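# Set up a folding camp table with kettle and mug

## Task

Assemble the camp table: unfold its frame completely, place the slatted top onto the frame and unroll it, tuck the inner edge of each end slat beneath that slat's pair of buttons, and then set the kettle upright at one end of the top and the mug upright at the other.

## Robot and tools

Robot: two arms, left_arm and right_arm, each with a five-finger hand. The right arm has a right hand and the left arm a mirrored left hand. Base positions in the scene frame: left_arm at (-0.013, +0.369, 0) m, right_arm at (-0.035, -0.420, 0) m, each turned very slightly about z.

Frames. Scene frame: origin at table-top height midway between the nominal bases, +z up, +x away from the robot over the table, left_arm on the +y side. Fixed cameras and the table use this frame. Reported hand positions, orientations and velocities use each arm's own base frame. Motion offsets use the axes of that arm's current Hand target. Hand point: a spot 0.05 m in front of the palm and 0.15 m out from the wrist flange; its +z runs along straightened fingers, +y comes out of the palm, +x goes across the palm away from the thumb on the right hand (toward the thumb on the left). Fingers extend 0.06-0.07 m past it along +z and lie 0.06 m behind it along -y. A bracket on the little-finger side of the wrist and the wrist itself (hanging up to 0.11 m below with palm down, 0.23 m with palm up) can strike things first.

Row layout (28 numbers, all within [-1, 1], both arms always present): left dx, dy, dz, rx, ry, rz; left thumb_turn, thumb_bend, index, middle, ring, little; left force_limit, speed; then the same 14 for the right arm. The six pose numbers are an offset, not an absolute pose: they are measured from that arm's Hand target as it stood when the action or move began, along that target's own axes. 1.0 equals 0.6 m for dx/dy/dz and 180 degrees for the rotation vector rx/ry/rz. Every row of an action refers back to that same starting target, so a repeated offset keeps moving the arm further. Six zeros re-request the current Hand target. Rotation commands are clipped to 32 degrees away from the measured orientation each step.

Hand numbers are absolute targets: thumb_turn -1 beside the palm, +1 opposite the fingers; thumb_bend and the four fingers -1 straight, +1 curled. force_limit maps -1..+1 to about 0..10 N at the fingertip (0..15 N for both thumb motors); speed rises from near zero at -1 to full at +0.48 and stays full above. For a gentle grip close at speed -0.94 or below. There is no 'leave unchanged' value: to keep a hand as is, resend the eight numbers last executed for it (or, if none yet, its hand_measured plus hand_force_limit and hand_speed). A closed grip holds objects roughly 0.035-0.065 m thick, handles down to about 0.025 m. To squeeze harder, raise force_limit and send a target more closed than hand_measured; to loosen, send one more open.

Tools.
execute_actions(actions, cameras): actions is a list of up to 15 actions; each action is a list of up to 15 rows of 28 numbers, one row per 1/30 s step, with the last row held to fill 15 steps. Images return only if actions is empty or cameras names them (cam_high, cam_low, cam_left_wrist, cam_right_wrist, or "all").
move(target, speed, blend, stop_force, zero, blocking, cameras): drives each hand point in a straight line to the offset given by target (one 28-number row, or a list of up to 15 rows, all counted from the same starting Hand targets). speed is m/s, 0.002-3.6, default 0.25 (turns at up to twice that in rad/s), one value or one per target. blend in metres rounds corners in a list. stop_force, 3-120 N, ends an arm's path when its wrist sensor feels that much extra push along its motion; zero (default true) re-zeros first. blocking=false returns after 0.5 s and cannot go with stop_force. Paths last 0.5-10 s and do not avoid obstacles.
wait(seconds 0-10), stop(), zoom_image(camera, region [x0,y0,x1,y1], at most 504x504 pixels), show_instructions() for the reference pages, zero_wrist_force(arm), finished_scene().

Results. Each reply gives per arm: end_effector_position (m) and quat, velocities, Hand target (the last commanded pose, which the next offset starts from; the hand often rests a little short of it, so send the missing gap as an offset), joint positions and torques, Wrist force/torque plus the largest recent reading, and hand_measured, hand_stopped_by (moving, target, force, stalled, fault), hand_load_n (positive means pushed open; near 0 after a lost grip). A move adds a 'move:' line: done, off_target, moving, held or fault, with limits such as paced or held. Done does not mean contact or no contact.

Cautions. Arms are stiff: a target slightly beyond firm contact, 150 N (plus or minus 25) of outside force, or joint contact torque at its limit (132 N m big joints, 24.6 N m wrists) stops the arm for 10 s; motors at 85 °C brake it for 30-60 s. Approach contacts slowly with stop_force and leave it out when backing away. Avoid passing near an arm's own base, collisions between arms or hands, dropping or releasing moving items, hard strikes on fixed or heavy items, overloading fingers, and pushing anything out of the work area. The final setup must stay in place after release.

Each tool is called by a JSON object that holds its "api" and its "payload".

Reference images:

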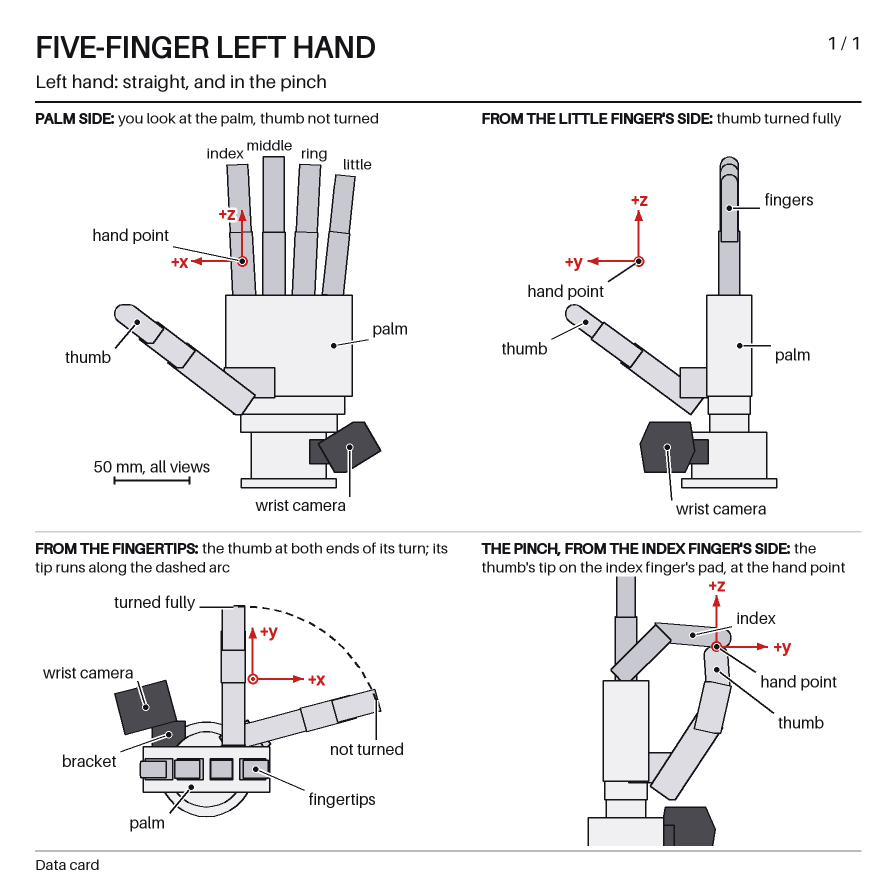

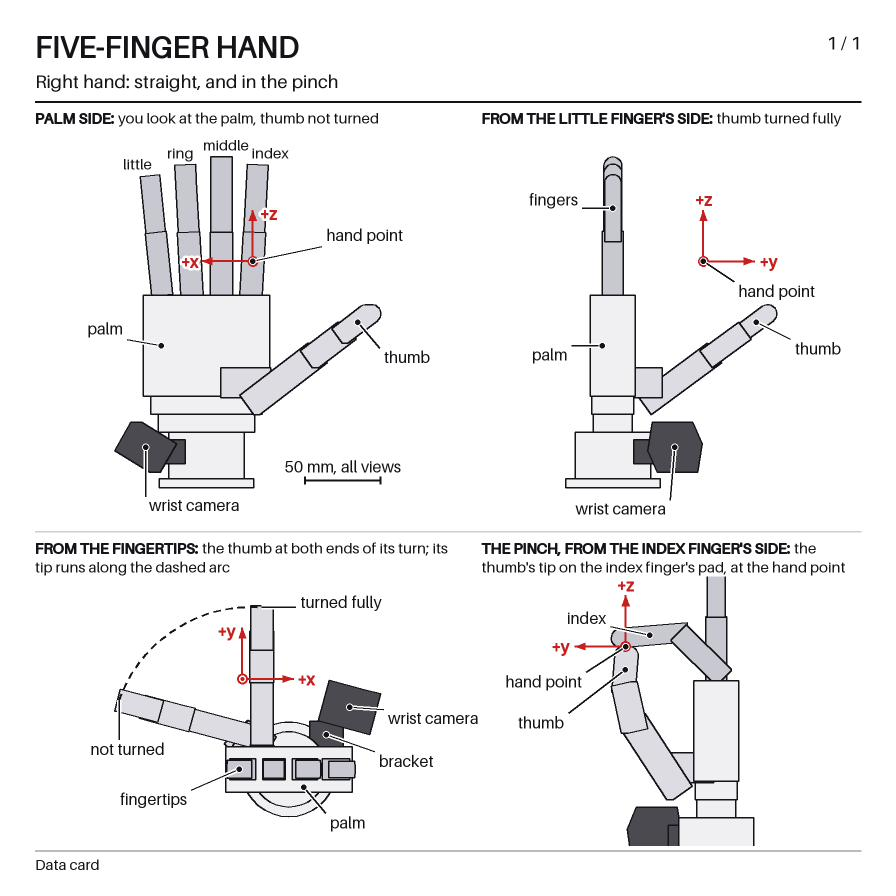

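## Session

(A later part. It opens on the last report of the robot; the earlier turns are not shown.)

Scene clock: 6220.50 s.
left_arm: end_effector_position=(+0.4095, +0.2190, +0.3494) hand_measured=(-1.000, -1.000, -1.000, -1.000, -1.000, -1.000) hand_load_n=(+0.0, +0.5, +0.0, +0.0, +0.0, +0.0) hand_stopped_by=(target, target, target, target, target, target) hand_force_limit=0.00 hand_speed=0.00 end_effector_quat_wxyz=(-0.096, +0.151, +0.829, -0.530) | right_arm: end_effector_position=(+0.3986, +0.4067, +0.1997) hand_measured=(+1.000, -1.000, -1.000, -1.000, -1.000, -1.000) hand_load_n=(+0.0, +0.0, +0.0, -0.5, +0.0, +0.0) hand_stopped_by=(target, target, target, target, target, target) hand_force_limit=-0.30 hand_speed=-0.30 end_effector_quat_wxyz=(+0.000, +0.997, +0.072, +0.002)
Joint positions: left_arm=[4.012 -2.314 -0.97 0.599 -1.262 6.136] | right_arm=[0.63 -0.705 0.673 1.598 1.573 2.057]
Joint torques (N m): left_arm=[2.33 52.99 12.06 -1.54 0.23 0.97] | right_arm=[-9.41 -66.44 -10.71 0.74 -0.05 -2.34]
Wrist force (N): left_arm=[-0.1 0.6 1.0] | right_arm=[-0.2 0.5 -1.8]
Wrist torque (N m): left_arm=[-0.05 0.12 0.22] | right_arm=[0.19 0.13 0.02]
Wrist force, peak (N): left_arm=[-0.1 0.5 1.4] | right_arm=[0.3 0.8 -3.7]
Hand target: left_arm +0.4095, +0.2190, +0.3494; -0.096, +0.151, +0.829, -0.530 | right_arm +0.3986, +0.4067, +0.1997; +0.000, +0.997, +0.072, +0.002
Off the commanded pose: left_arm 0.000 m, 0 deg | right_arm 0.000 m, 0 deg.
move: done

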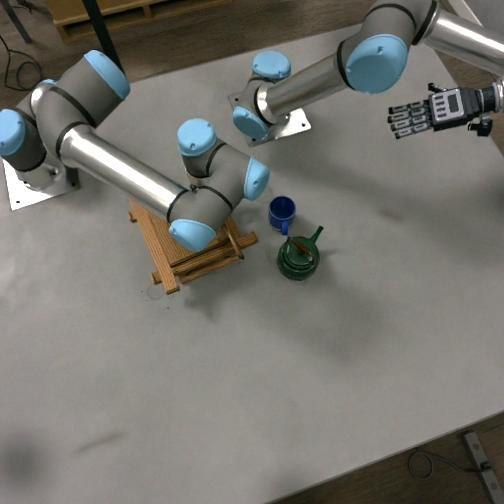

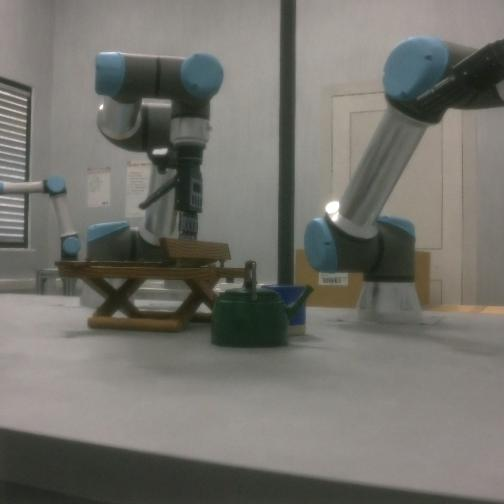

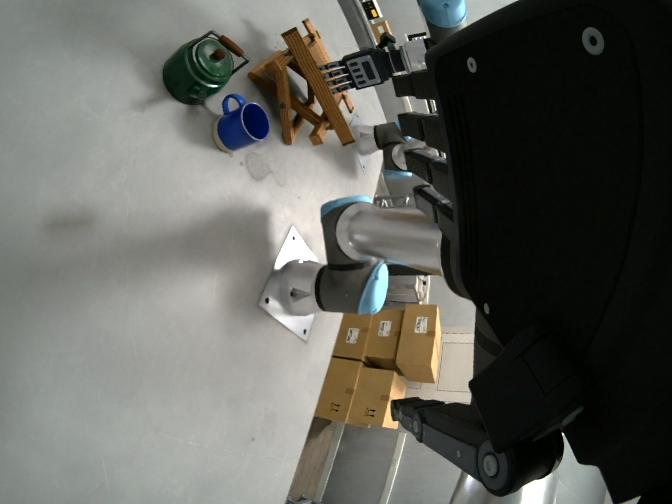

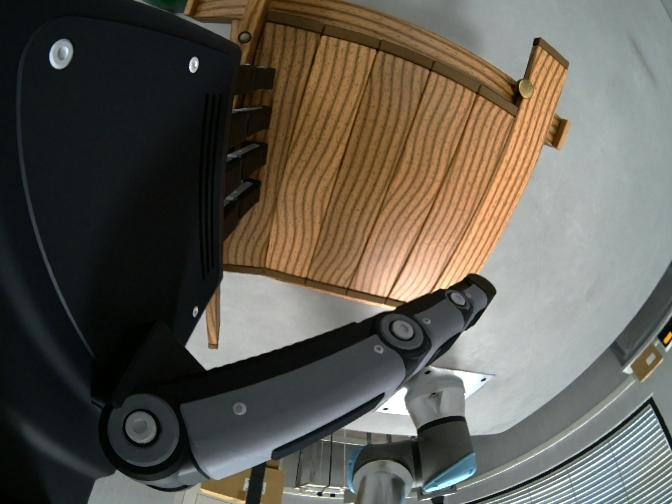

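{"api": "move", "payload": {"target": [0,0,0,0,0,0,-1,-1,-1,-1,-1,-1,0,0, 0,-0.055,-0.02,0,0,0,1,-1,-1,-1,-1,-1,-0.3,-0.3], "cameras": ["all"], "speed": 0.05, "stop_force": 8}}

{"api": "zoom_image", "payload": {"camera": "cam_low", "region": [50, 180, 250, 300]}}

{"api": "zoom_image", "payload": {"camera": "cam_high", "region": [120, 170, 280, 300]}}

Scene clock: 6231.97 s.
left_arm: end_effector_position=(+0.4095, +0.2190, +0.3494) hand_measured=(-1.000, -1.000, -1.000, -1.000, -1.000, -1.000) hand_load_n=(-0.5, +0.0, +0.0, +0.0, +0.0, +0.0) hand_stopped_by=(target, target, target, target, target, target) hand_force_limit=0.00 hand_speed=0.00 end_effector_quat_wxyz=(-0.096, +0.151, +0.829, -0.530) | right_arm: end_effector_position=(+0.3938, +0.4394, +0.2117) hand_measured=(+1.000, -1.000, -1.000, -1.000, -1.000, -1.000) hand_load_n=(+0.0, +0.0, +0.0, +0.0, +0.0, +0.0) hand_stopped_by=(target, target, target, target, target, target) hand_force_limit=-0.30 hand_speed=-0.30 end_effector_quat_wxyz=(+0.000, +0.997, +0.072, +0.002)
Joint positions: left_arm=[4.012 -2.314 -0.97 0.599 -1.262 6.136] | right_arm=[0.676 -0.603 0.452 1.718 1.573 2.103]
Joint torques (N m): left_arm=[0.47 53.84 11.43 -1.68 0.35 1.08] | right_arm=[-7.61 -71.37 -15.71 2.31 1.2 -2.7]
Wrist force (N): left_arm=[0.0 0.3 1.1] | right_arm=[0.4 -0.1 0.6]
Wrist torque (N m): left_arm=[-0.09 0.11 0.24] | right_arm=[0.04 0.01 0.04]
Wrist force, peak (N): left_arm=[-0.2 0.6 1.4] | right_arm=[-0.3 3.0 -1.8]
Hand target: left_arm +0.4095, +0.2190, +0.3494; -0.096, +0.151, +0.829, -0.530 | right_arm +0.3938, +0.4394, +0.2117; +0.000, +0.997, +0.072, +0.002
Off the commanded pose: left_arm 0.000 m, 0 deg | right_arm 0.000 m, 0 deg.
move: done

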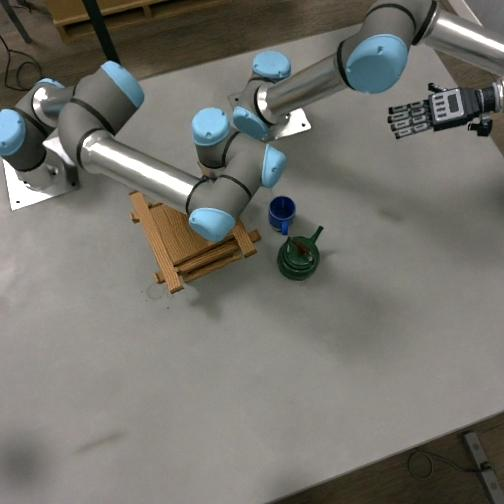

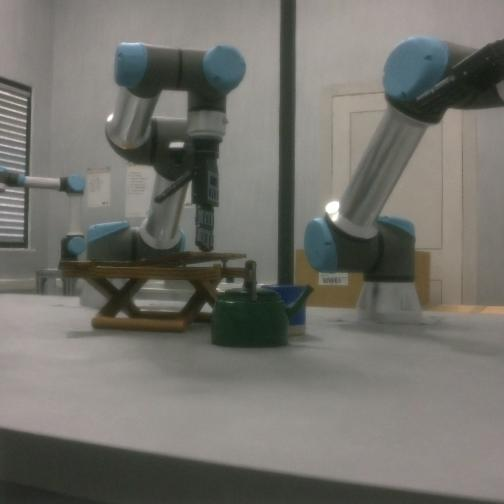

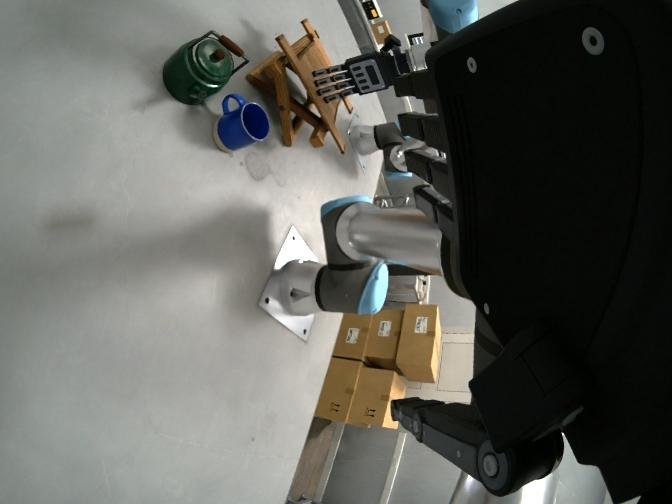

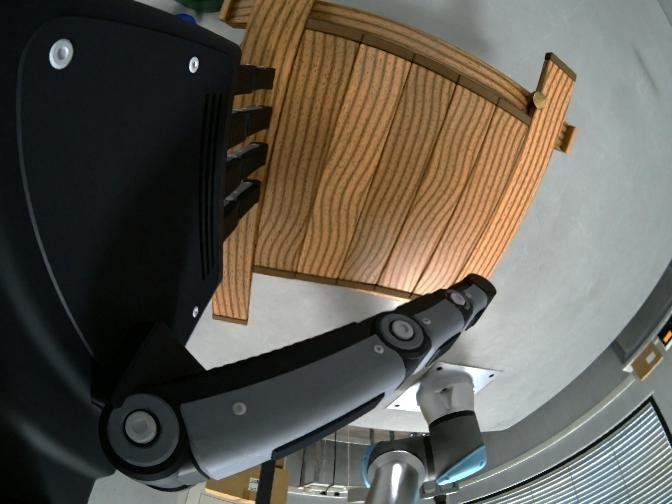

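Scaled by 2.520 from the camera's 504x504 image, which has a finer 720x720 frame.

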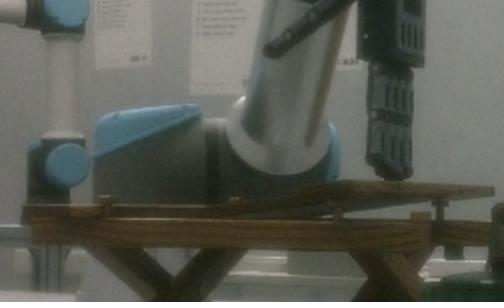

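Scaled by 3.150 from the camera's 504x504 image, which has a finer 720x720 frame.

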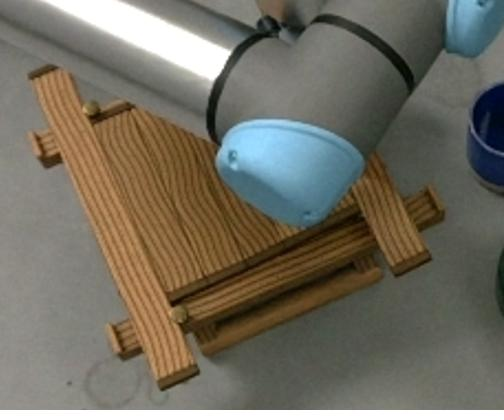

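{"api": "move", "payload": {"target": [[0,0,0,0,0,0,-1,-1,-1,-1,-1,-1,0,0, 0,0,-0.12,0,0,0,1,-1,-1,-1,-1,-1,-0.3,-0.3],[0,0,0,0,0,0,-1,-1,-1,-1,-1,-1,0,0, 0.05,0.5,-0.15,0,0,0,1,-1,-1,-1,-1,-1,-0.3,-0.3]], "cameras": ["all"], "speed": 0.3, "blend": [0.02,0]}}

{"api": "zoom_image", "payload": {"camera": "cam_low", "region": [50, 230, 250, 300]}}

{"api": "zoom_image", "payload": {"camera": "cam_high", "region": [120, 170, 280, 300]}}

{"api": "zoom_image", "payload": {"camera": "cam_left_wrist", "region": [220, 0, 400, 180]}}

Scene clock: 6246.10 s.
left_arm: end_effector_position=(+0.4095, +0.2190, +0.3494) hand_measured=(-1.000, -1.000, -1.000, -1.000, -1.000, -1.000) hand_load_n=(-0.5, +0.0, +0.0, +0.0, +0.0, +0.0) hand_stopped_by=(target, target, target, target, target, target) hand_force_limit=0.00 hand_speed=0.00 end_effector_quat_wxyz=(-0.096, +0.151, +0.829, -0.530) | right_arm: end_effector_position=(+0.4661, +0.1468, +0.3019) hand_measured=(+1.000, -1.000, -1.000, -1.000, -1.000, -1.000) hand_load_n=(+0.0, -0.5, +0.0, +0.0, +0.0, +0.0) hand_stopped_by=(target, target, target, target, target, target) hand_force_limit=-0.30 hand_speed=-0.30 end_effector_quat_wxyz=(+0.000, +0.997, +0.072, +0.002)
Joint positions: left_arm=[4.012 -2.314 -0.97 0.599 -1.262 6.136] | right_arm=[0.154 -1.022 0.951 1.637 1.571 1.581]
Joint torques (N m): left_arm=[1.02 53.38 12 -1.82 0.37 1.06] | right_arm=[-6.97 -29.83 -27.22 3.8 0.9 -1.76]
Wrist force (N): left_arm=[0.1 0.4 1.0] | right_arm=[-0.4 0.2 0.8]
Wrist torque (N m): left_arm=[-0.07 0.09 0.24] | right_arm=[0.05 0.20 -0.05]
Wrist force, peak (N): left_arm=[-0.4 0.7 1.2] | right_arm=[0.4 0.1 3.1]
Hand target: left_arm +0.4095, +0.2190, +0.3494; -0.096, +0.151, +0.829, -0.530 | right_arm +0.4661, +0.1467, +0.3018; +0.000, +0.997, +0.072, +0.002
Off the commanded pose: left_arm 0.000 m, 0 deg | right_arm 0.000 m, 0 deg.
move: done

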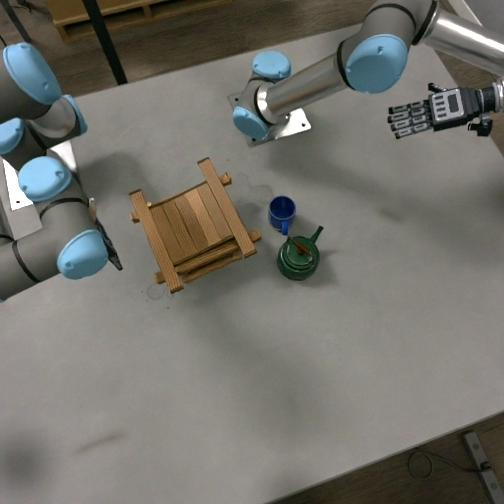

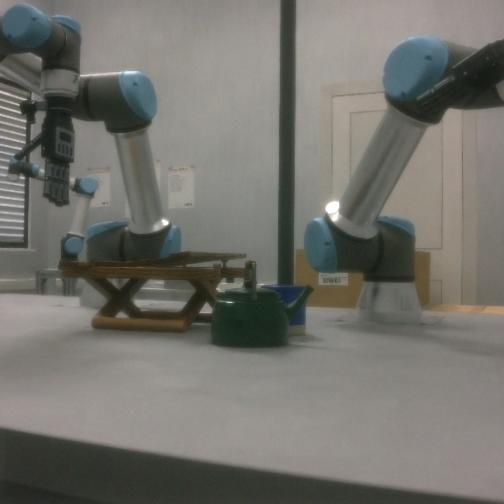

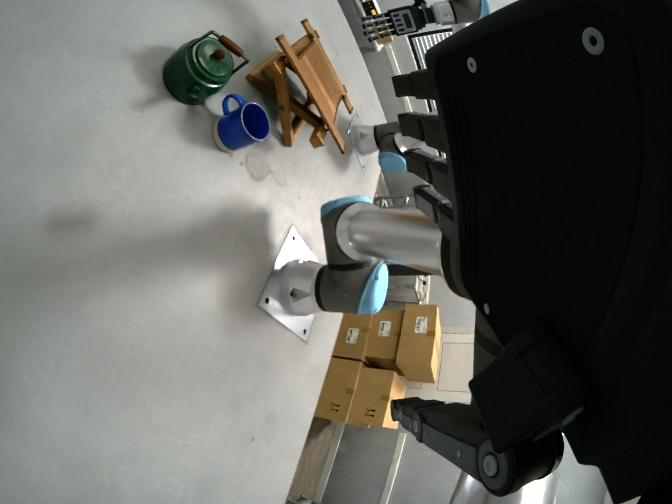

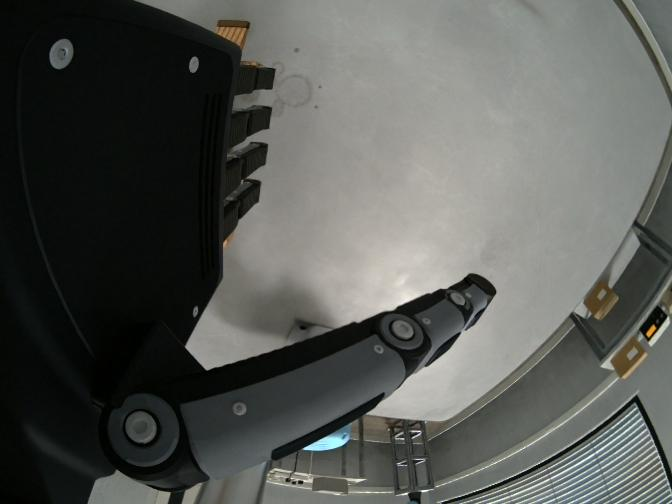

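Scaled by 2.520 from the camera's 504x504 image, which has a finer 720x720 frame.

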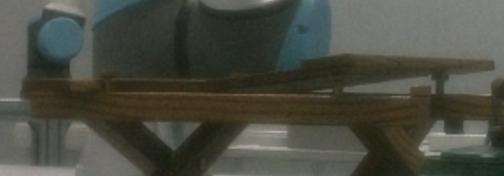

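Scaled by 3.150 from the camera's 504x504 image, which has a finer 720x720 frame.

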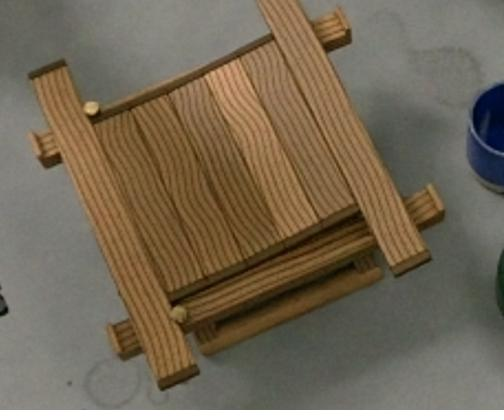

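Scaled by 2.800 from the camera's 672x504 image, which has a finer 960x720 frame.

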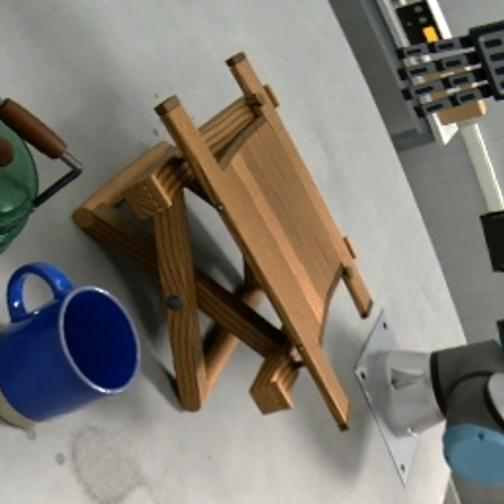

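{"api": "move", "payload": {"target": [-0.3408,-0.1552,0.6075,-0.3539,-0.0936,-0.1458,-1,-1,-1,-1,-1,-1,0,0, 0,0,0,0,0,0,1,-1,-1,-1,-1,-1,-0.3,-0.3], "cameras": ["all"], "speed": 0.25}}

{"api": "zoom_image", "payload": {"camera": "cam_high", "region": [130, 160, 330, 320]}}

Scene clock: 6362.40 s.
left_arm: end_effector_position=(+0.4710, -0.1992, +0.2811) hand_measured=(-1.000, -1.000, -1.000, -1.000, -1.000, -1.000) hand_load_n=(+0.0, +0.0, +0.0, +0.0, +0.0, +0.0) hand_stopped_by=(target, target, target, target, target, target) hand_force_limit=0.00 hand_speed=0.00 end_effector_quat_wxyz=(+0.001, -0.078, +0.997, +0.000) | right_arm: end_effector_position=(+0.4661, +0.1467, +0.3018) hand_measured=(+1.000, -1.000, -1.000, -1.000, -1.000, -1.000) hand_load_n=(+0.0, +0.0, +0.0, +0.0, +0.0, +0.0) hand_stopped_by=(target, target, target, target, target, target) hand_force_limit=-0.30 hand_speed=-0.30 end_effector_quat_wxyz=(+0.000, +0.997, +0.072, +0.002)
Joint positions: left_arm=[2.916 -2.239 -0.812 1.481 -1.571 4.33] | right_arm=[0.154 -1.022 0.951 1.637 1.571 1.581]
Joint torques (N m): left_arm=[-7.06 42.19 22.69 -0.84 -0.76 -1.45] | right_arm=[-8.15 -31.19 -29.45 3.85 1.06 -2.39]
Wrist force (N): left_arm=[-0.3 0.6 1.1] | right_arm=[-0.3 0.3 1.0]
Wrist torque (N m): left_arm=[0.02 0.08 -0.07] | right_arm=[0.07 0.19 -0.03]
Wrist force, peak (N): left_arm=[-0.4 -1.2 1.1] | right_arm=[-0.3 0.2 1.1]
Hand target: left_arm +0.4711, -0.1992, +0.2811; +0.001, -0.078, +0.997, +0.000 | right_arm +0.4661, +0.1467, +0.3018; +0.000, +0.997, +0.072, +0.002
Off the commanded pose: left_arm 0.000 m, 0 deg | right_arm 0.000 m, 0 deg.
move: done

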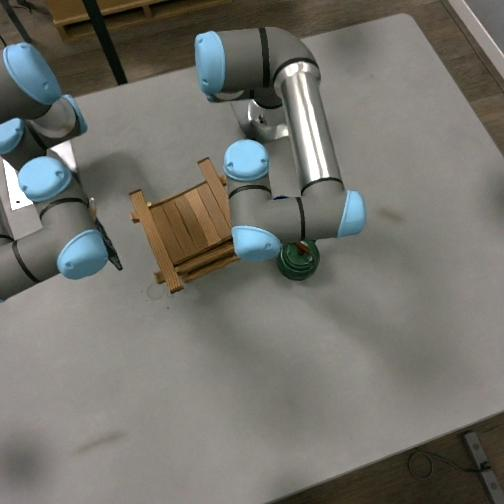

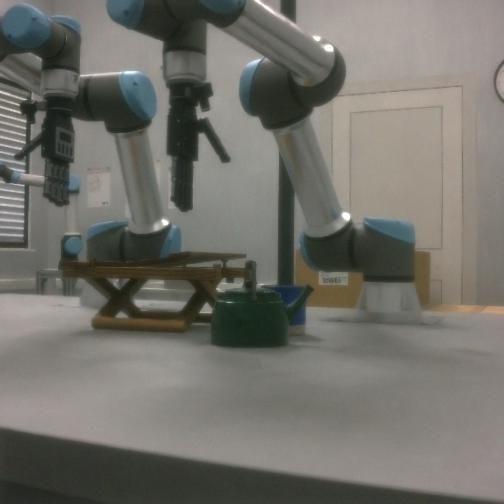

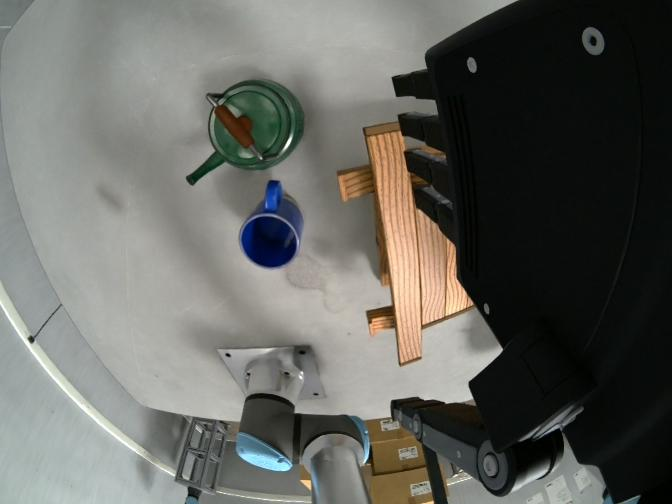

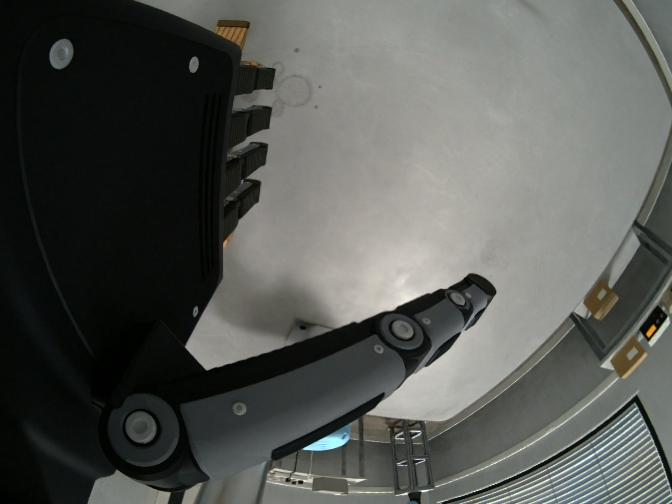

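Scaled by 2.520 from the camera's 504x504 image, which has a finer 720x720 frame.

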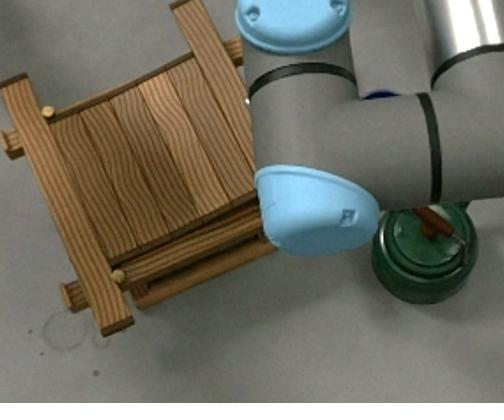

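{"api": "move", "payload": {"target": [0,0,0.05,0,0,0,-1,-1,-1,-1,-1,-1,0,0, 0,0,0,0,0,0,1,-1,-1,-1,-1,-1,-0.3,-0.3], "cameras": ["cam_left_wrist","cam_low"], "speed": 0.15, "stop_force": 5}}

{"api": "zoom_image", "payload": {"camera": "cam_left_wrist", "region": [300, 20, 500, 260]}}

{"api": "zoom_image", "payload": {"camera": "cam_low", "region": [50, 180, 270, 300]}}

Scene clock: 6406.50 s.
left_arm: end_effector_position=(+0.4711, -0.1992, +0.2511) hand_measured=(-1.000, -1.000, -1.000, -1.000, -1.000, -1.000) hand_load_n=(+0.0, -0.5, +0.0, +0.0, +0.0, +0.0) hand_stopped_by=(target, target, target, target, target, target) hand_force_limit=0.00 hand_speed=0.00 end_effector_quat_wxyz=(+0.001, -0.078, +0.997, +0.000) | right_arm: end_effector_position=(+0.4661, +0.1467, +0.3018) hand_measured=(+1.000, -1.000, -1.000, -1.000, -1.000, -1.000) hand_load_n=(+0.0, +0.0, +0.0, +0.0, +0.0, +0.0) hand_stopped_by=(target, target, target, target, target, target) hand_force_limit=-0.30 hand_speed=-0.30 end_effector_quat_wxyz=(+0.000, +0.997, +0.072, +0.002)
Joint positions: left_arm=[2.916 -2.235 -0.896 1.561 -1.571 4.33] | right_arm=[0.154 -1.022 0.951 1.637 1.571 1.581]
Joint torques (N m): left_arm=[1.39 47.71 30.22 -2.17 0.81 1.06] | right_arm=[-8.02 -29.75 -28.59 3.9 0.9 -2.52]
Wrist force (N): left_arm=[-0.3 0.6 0.5] | right_arm=[-0.2 0.2 0.6]
Wrist torque (N m): left_arm=[0.05 0.06 -0.03] | right_arm=[0.07 0.17 -0.02]
Wrist force, peak (N): left_arm=[-0.3 0.4 1.5] | right_arm=[-0.3 0.1 1.1]
Hand target: left_arm +0.4711, -0.1992, +0.2511; +0.001, -0.078, +0.997, +0.000 | right_arm +0.4661, +0.1467, +0.3018; +0.000, +0.997, +0.072, +0.002
Off the commanded pose: left_arm 0.000 m, 0 deg | right_arm 0.000 m, 0 deg.
move: done
Images, in order (width x height): cam_low 504x504, cam_left_wrist 672x504.

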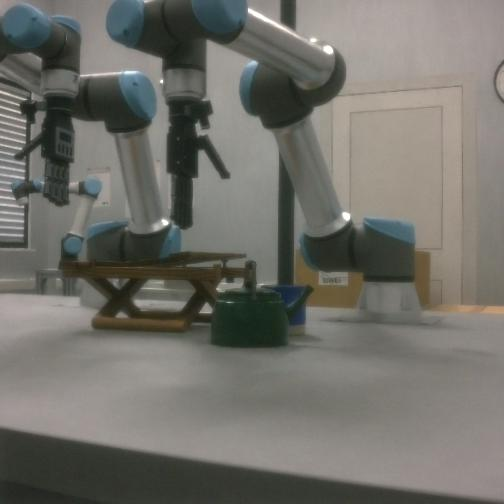

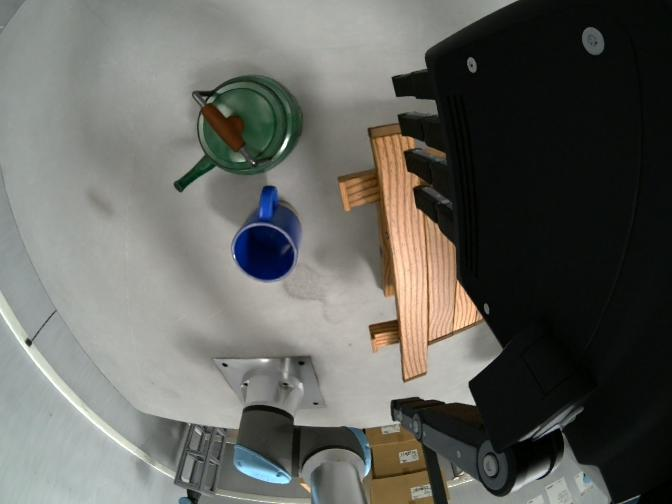

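Scaled by 2.100 from the camera's 672x504 image, which has a finer 960x720 frame.

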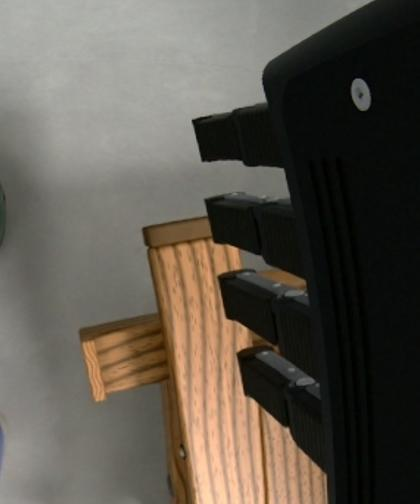

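Scaled by 2.291 from the camera's 504x504 image, which has a finer 720x720 frame.

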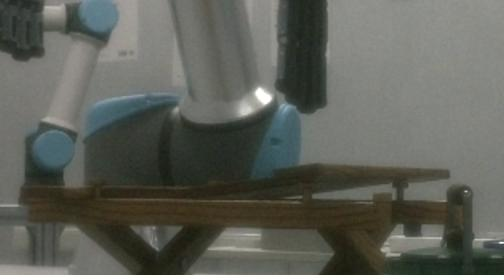

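{"api": "move", "payload": {"target": [[-0.045,-0.0483,0,0,0,0,-1,-1,-1,-1,-1,-1,0,0, 0,0,0,0,0,0,1,-1,-1,-1,-1,-1,-0.3,-0.3],[-0.045,-0.0483,0.02,0,0,0,-1,-1,-1,-1,-1,-1,0,0, 0,0,0,0,0,0,1,-1,-1,-1,-1,-1,-0.3,-0.3]], "cameras": ["cam_left_wrist","cam_low"], "speed": 0.15, "stop_force": 5}}

{"api": "zoom_image", "payload": {"camera": "cam_left_wrist", "region": [250, 20, 500, 320]}}

{"api": "zoom_image", "payload": {"camera": "cam_low", "region": [50, 180, 270, 300]}}

Scene clock: 6462.93 s.
left_arm: end_effector_position=(+0.5023, -0.2236, +0.2391) hand_measured=(-1.000, -1.000, -1.000, -1.000, -1.000, -1.000) hand_load_n=(+0.0, +0.0, +0.0, +0.0, +0.0, +0.0) hand_stopped_by=(target, target, target, target, target, target) hand_force_limit=0.00 hand_speed=0.00 end_effector_quat_wxyz=(+0.001, -0.078, +0.997, +0.000) | right_arm: end_effector_position=(+0.4661, +0.1467, +0.3018) hand_measured=(+1.000, -1.000, -1.000, -1.000, -1.000, -1.000) hand_load_n=(+0.0, +0.0, +0.0, +0.0, +0.0, +0.0) hand_stopped_by=(target, target, target, target, target, target) hand_force_limit=-0.30 hand_speed=-0.30 end_effector_quat_wxyz=(+0.000, +0.997, +0.072, +0.002)
Joint positions: left_arm=[2.888 -2.364 -0.704 1.498 -1.571 4.302] | right_arm=[0.154 -1.022 0.951 1.637 1.571 1.581]
Joint torques (N m): left_arm=[7.48 35.07 9.56 -0.64 -1.11 1.55] | right_arm=[-8.72 -29.42 -28.16 4.02 0.8 -2.31]
Wrist force (N): left_arm=[-0.6 0.6 0.7] | right_arm=[-0.2 0.3 0.6]
Wrist torque (N m): left_arm=[0.05 0.11 0.03] | right_arm=[0.08 0.17 -0.02]
Wrist force, peak (N): left_arm=[-0.6 0.6 1.6] | right_arm=[-0.3 0.0 1.0]
Hand target: left_arm +0.5023, -0.2236, +0.2391; +0.001, -0.078, +0.997, +0.000 | right_arm +0.4661, +0.1467, +0.3018; +0.000, +0.997, +0.072, +0.002
Off the commanded pose: left_arm 0.000 m, 0 deg | right_arm 0.000 m, 0 deg.
move: done
Images, in order (width x height): cam_low 504x504, cam_left_wrist 672x504.

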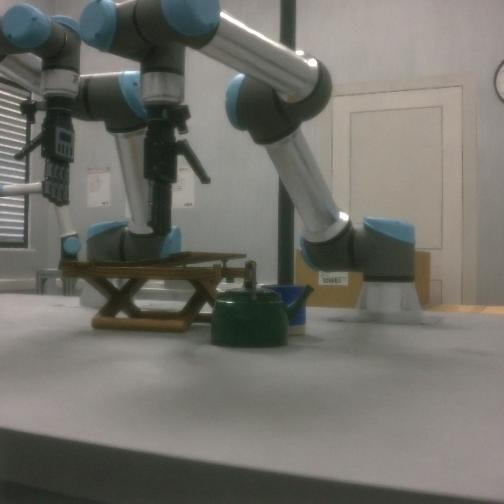

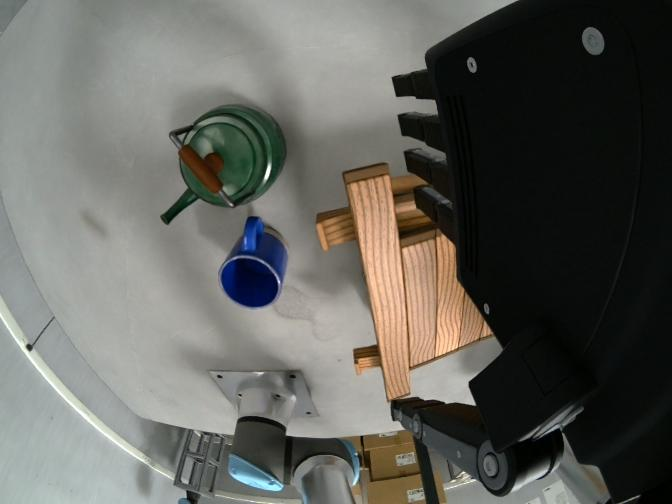

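Scaled by 1.680 from the camera's 672x504 image, which has a finer 960x720 frame.

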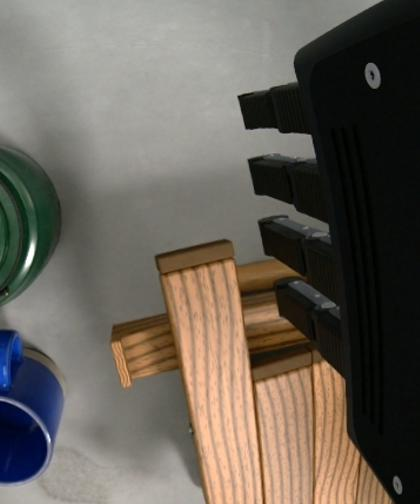

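Scaled by 2.291 from the camera's 504x504 image, which has a finer 720x720 frame.

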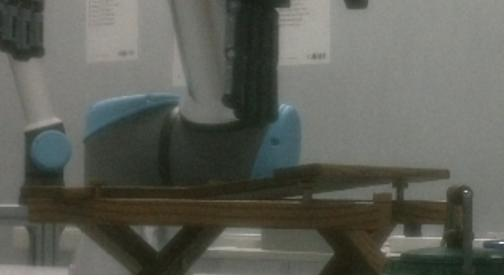

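{"api": "move", "payload": {"target": [0,0,0.06,0,0,0,-1,-1,-1,-1,-1,-1,0,0, 0,0,0,0,0,0,1,-1,-1,-1,-1,-1,-0.3,-0.3], "cameras": ["cam_left_wrist","cam_low","cam_high"], "speed": 0.1, "stop_force": 5}}

{"api": "zoom_image", "payload": {"camera": "cam_left_wrist", "region": [250, 20, 500, 320]}}

{"api": "zoom_image", "payload": {"camera": "cam_low", "region": [50, 180, 270, 300]}}

Scene clock: 6478.93 s.
left_arm: end_effector_position=(+0.5024, -0.2236, +0.2031) hand_measured=(-1.000, -1.000, -1.000, -1.000, -1.000, -1.000) hand_load_n=(+0.0, +0.0, +0.0, +0.0, +0.0, +0.0) hand_stopped_by=(target, target, target, target, target, target) hand_force_limit=0.00 hand_speed=0.00 end_effector_quat_wxyz=(+0.001, -0.078, +0.997, +0.000) | right_arm: end_effector_position=(+0.4661, +0.1467, +0.3018) hand_measured=(+1.000, -1.000, -1.000, -1.000, -1.000, -1.000) hand_load_n=(+0.0, +0.0, +0.0, +0.0, +0.0, +0.0) hand_stopped_by=(target, target, target, target, target, target) hand_force_limit=-0.30 hand_speed=-0.30 end_effector_quat_wxyz=(+0.000, +0.997, +0.072, +0.002)
Joint positions: left_arm=[2.888 -2.361 -0.801 1.593 -1.571 4.302] | right_arm=[0.154 -1.022 0.951 1.637 1.571 1.581]
Joint torques (N m): left_arm=[6.85 34.16 29.37 -0.79 -1.01 1.4] | right_arm=[-9.05 -31.19 -28.47 3.91 0.66 -2.18]
Wrist force (N): left_arm=[-0.5 0.3 0.6] | right_arm=[-0.2 0.2 0.8]
Wrist torque (N m): left_arm=[0.02 0.08 0.03] | right_arm=[0.07 0.17 -0.02]
Wrist force, peak (N): left_arm=[-0.5 0.7 1.2] | right_arm=[-0.4 0.2 1.0]
Hand target: left_arm +0.5024, -0.2236, +0.2031; +0.001, -0.078, +0.997, +0.000 | right_arm +0.4661, +0.1467, +0.3018; +0.000, +0.997, +0.072, +0.002
Off the commanded pose: left_arm 0.000 m, 0 deg | right_arm 0.000 m, 0 deg.
move: done
Images, in order (width x height): cam_high 504x504, cam_low 504x504, cam_left_wrist 672x504.

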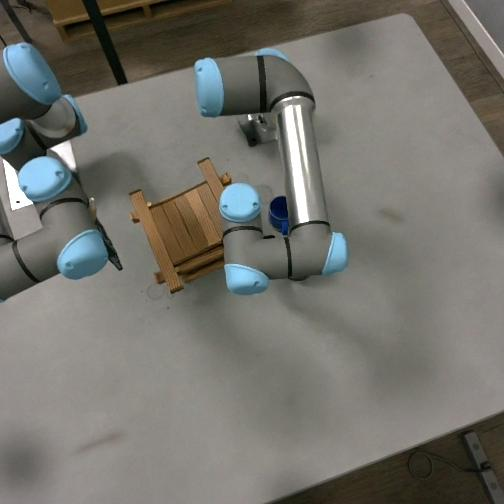

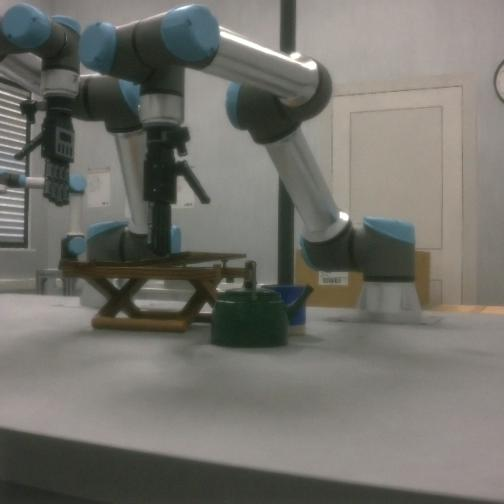

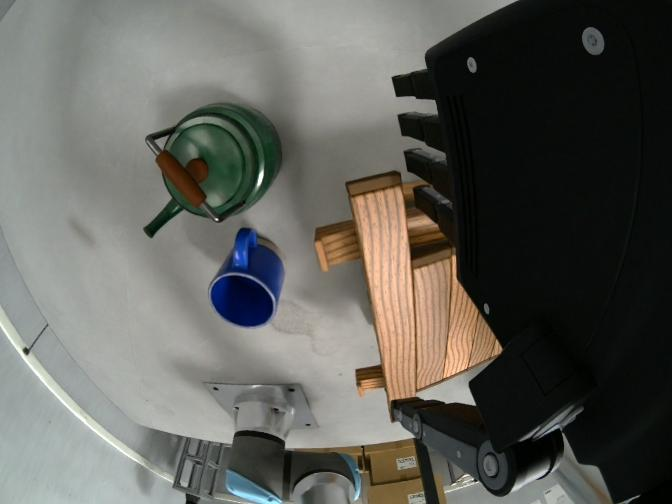

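Scaled by 1.680 from the camera's 672x504 image, which has a finer 960x720 frame.

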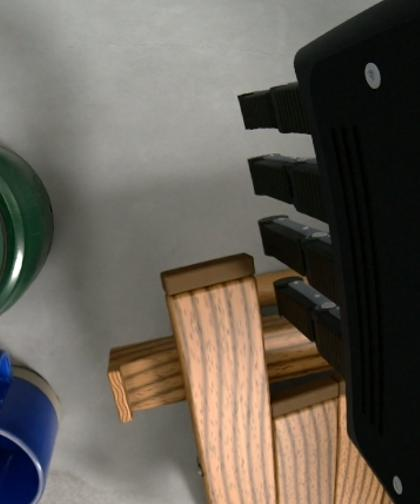

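Scaled by 2.291 from the camera's 504x504 image, which has a finer 720x720 frame.

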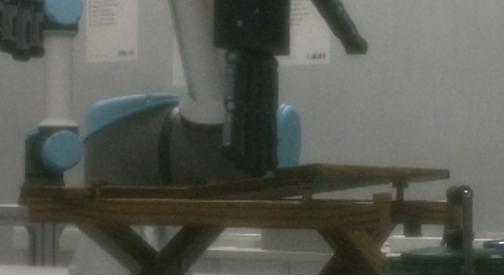

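{"api": "move", "payload": {"target": [0,0.05,0,0,0,0,-1,-1,-1,-1,-1,-1,0,0, 0,0,0,0,0,0,1,-1,-1,-1,-1,-1,-0.3,-0.3], "cameras": ["cam_left_wrist","cam_low","cam_high"], "speed": 0.06, "stop_force": 6}}

{"api": "zoom_image", "payload": {"camera": "cam_left_wrist", "region": [250, 20, 500, 320]}}

{"api": "zoom_image", "payload": {"camera": "cam_low", "region": [50, 180, 270, 300]}}

{"api": "zoom_image", "payload": {"camera": "cam_high", "region": [120, 150, 280, 300]}}

Scene clock: 6489.77 s.
left_arm: end_effector_position=(+0.4977, -0.1939, +0.2031) hand_measured=(-1.000, -1.000, -1.000, -1.000, -1.000, -1.000) hand_load_n=(+0.0, +0.0, +0.0, +0.0, +0.0, +0.0) hand_stopped_by=(target, target, target, target, target, target) hand_force_limit=0.00 hand_speed=0.00 end_effector_quat_wxyz=(+0.001, -0.078, +0.997, +0.000) | right_arm: end_effector_position=(+0.4661, +0.1467, +0.3018) hand_measured=(+1.000, -1.000, -1.000, -1.000, -1.000, -1.000) hand_load_n=(+0.0, +0.0, +0.0, +0.0, +0.0, +0.0) hand_stopped_by=(target, target, target, target, target, target) hand_force_limit=-0.30 hand_speed=-0.30 end_effector_quat_wxyz=(+0.000, +0.997, +0.072, +0.002)
Joint positions: left_arm=[2.935 -2.306 -0.898 1.634 -1.571 4.349] | right_arm=[0.154 -1.022 0.951 1.637 1.571 1.581]
Joint torques (N m): left_arm=[-5.78 32.31 29.76 -4.23 0.8 -1.3] | right_arm=[-7.95 -31.08 -28.46 4.06 0.54 -2.25]
Wrist force (N): left_arm=[-0.4 0.2 0.8] | right_arm=[-0.3 0.1 0.8]
Wrist torque (N m): left_arm=[0.00 0.06 0.02] | right_arm=[0.05 0.18 -0.03]
Wrist force, peak (N): left_arm=[0.4 -1.5 -0.7] | right_arm=[-0.5 0.3 1.0]
Hand target: left_arm +0.4977, -0.1939, +0.2031; +0.001, -0.078, +0.997, +0.000 | right_arm +0.4661, +0.1467, +0.3018; +0.000, +0.997, +0.072, +0.002
Off the commanded pose: left_arm 0.000 m, 0 deg | right_arm 0.000 m, 0 deg.
move: done
Images, in order (width x height): cam_high 504x504, cam_low 504x504, cam_left_wrist 672x504.

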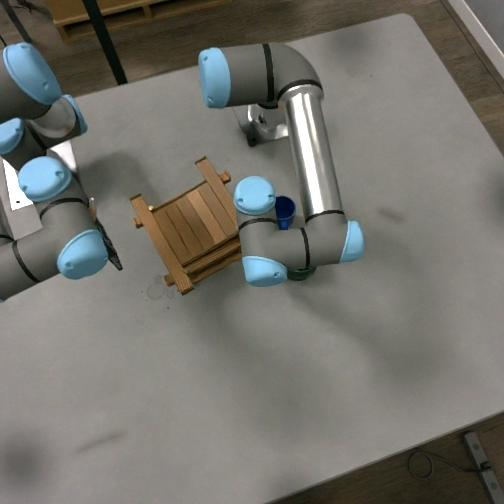

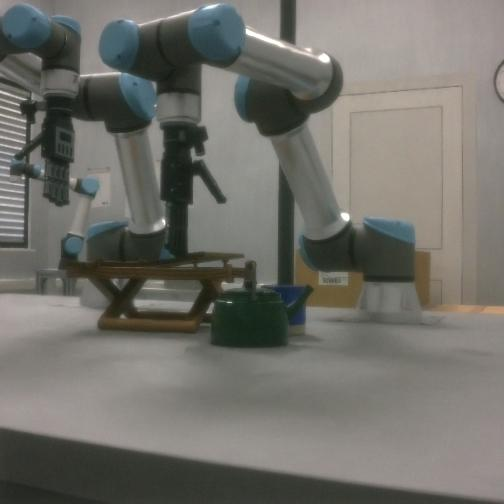

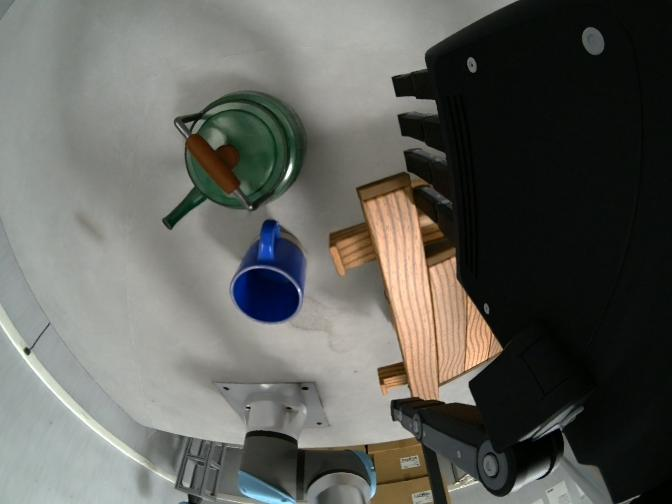

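Scaled by 1.680 from the camera's 672x504 image, which has a finer 960x720 frame.

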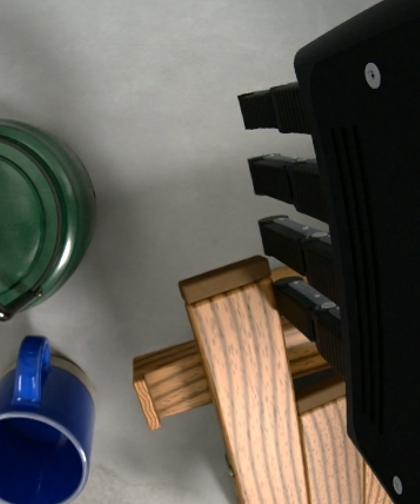

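Scaled by 2.291 from the camera's 504x504 image, which has a finer 720x720 frame.

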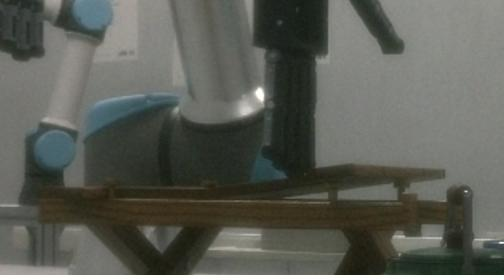

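Scaled by 3.150 from the camera's 504x504 image, which has a finer 720x720 frame.

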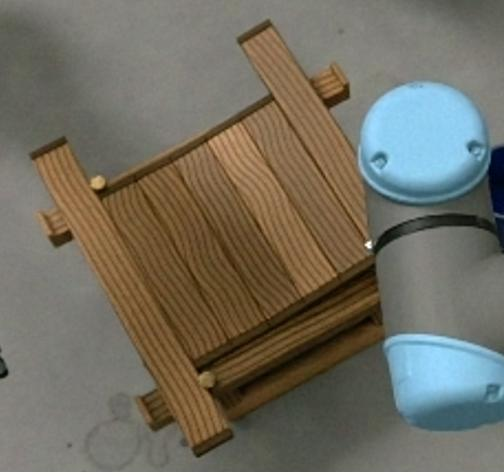

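{"api": "zoom_image", "payload": {"camera": "cam_left_wrist", "region": [320, 150, 480, 290]}}

{"api": "zoom_image", "payload": {"camera": "cam_low", "region": [140, 225, 270, 290]}}

Scaled by 3.150 from the camera's 672x504 image, which has a finer 960x720 frame.

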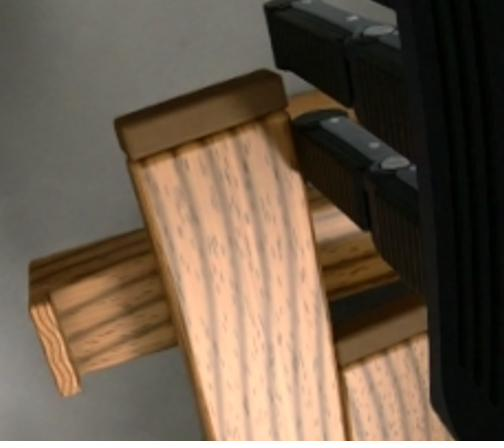

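Scaled by 3.877 from the camera's 504x504 image, which has a finer 720x720 frame.

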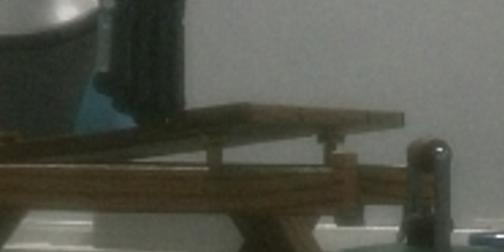

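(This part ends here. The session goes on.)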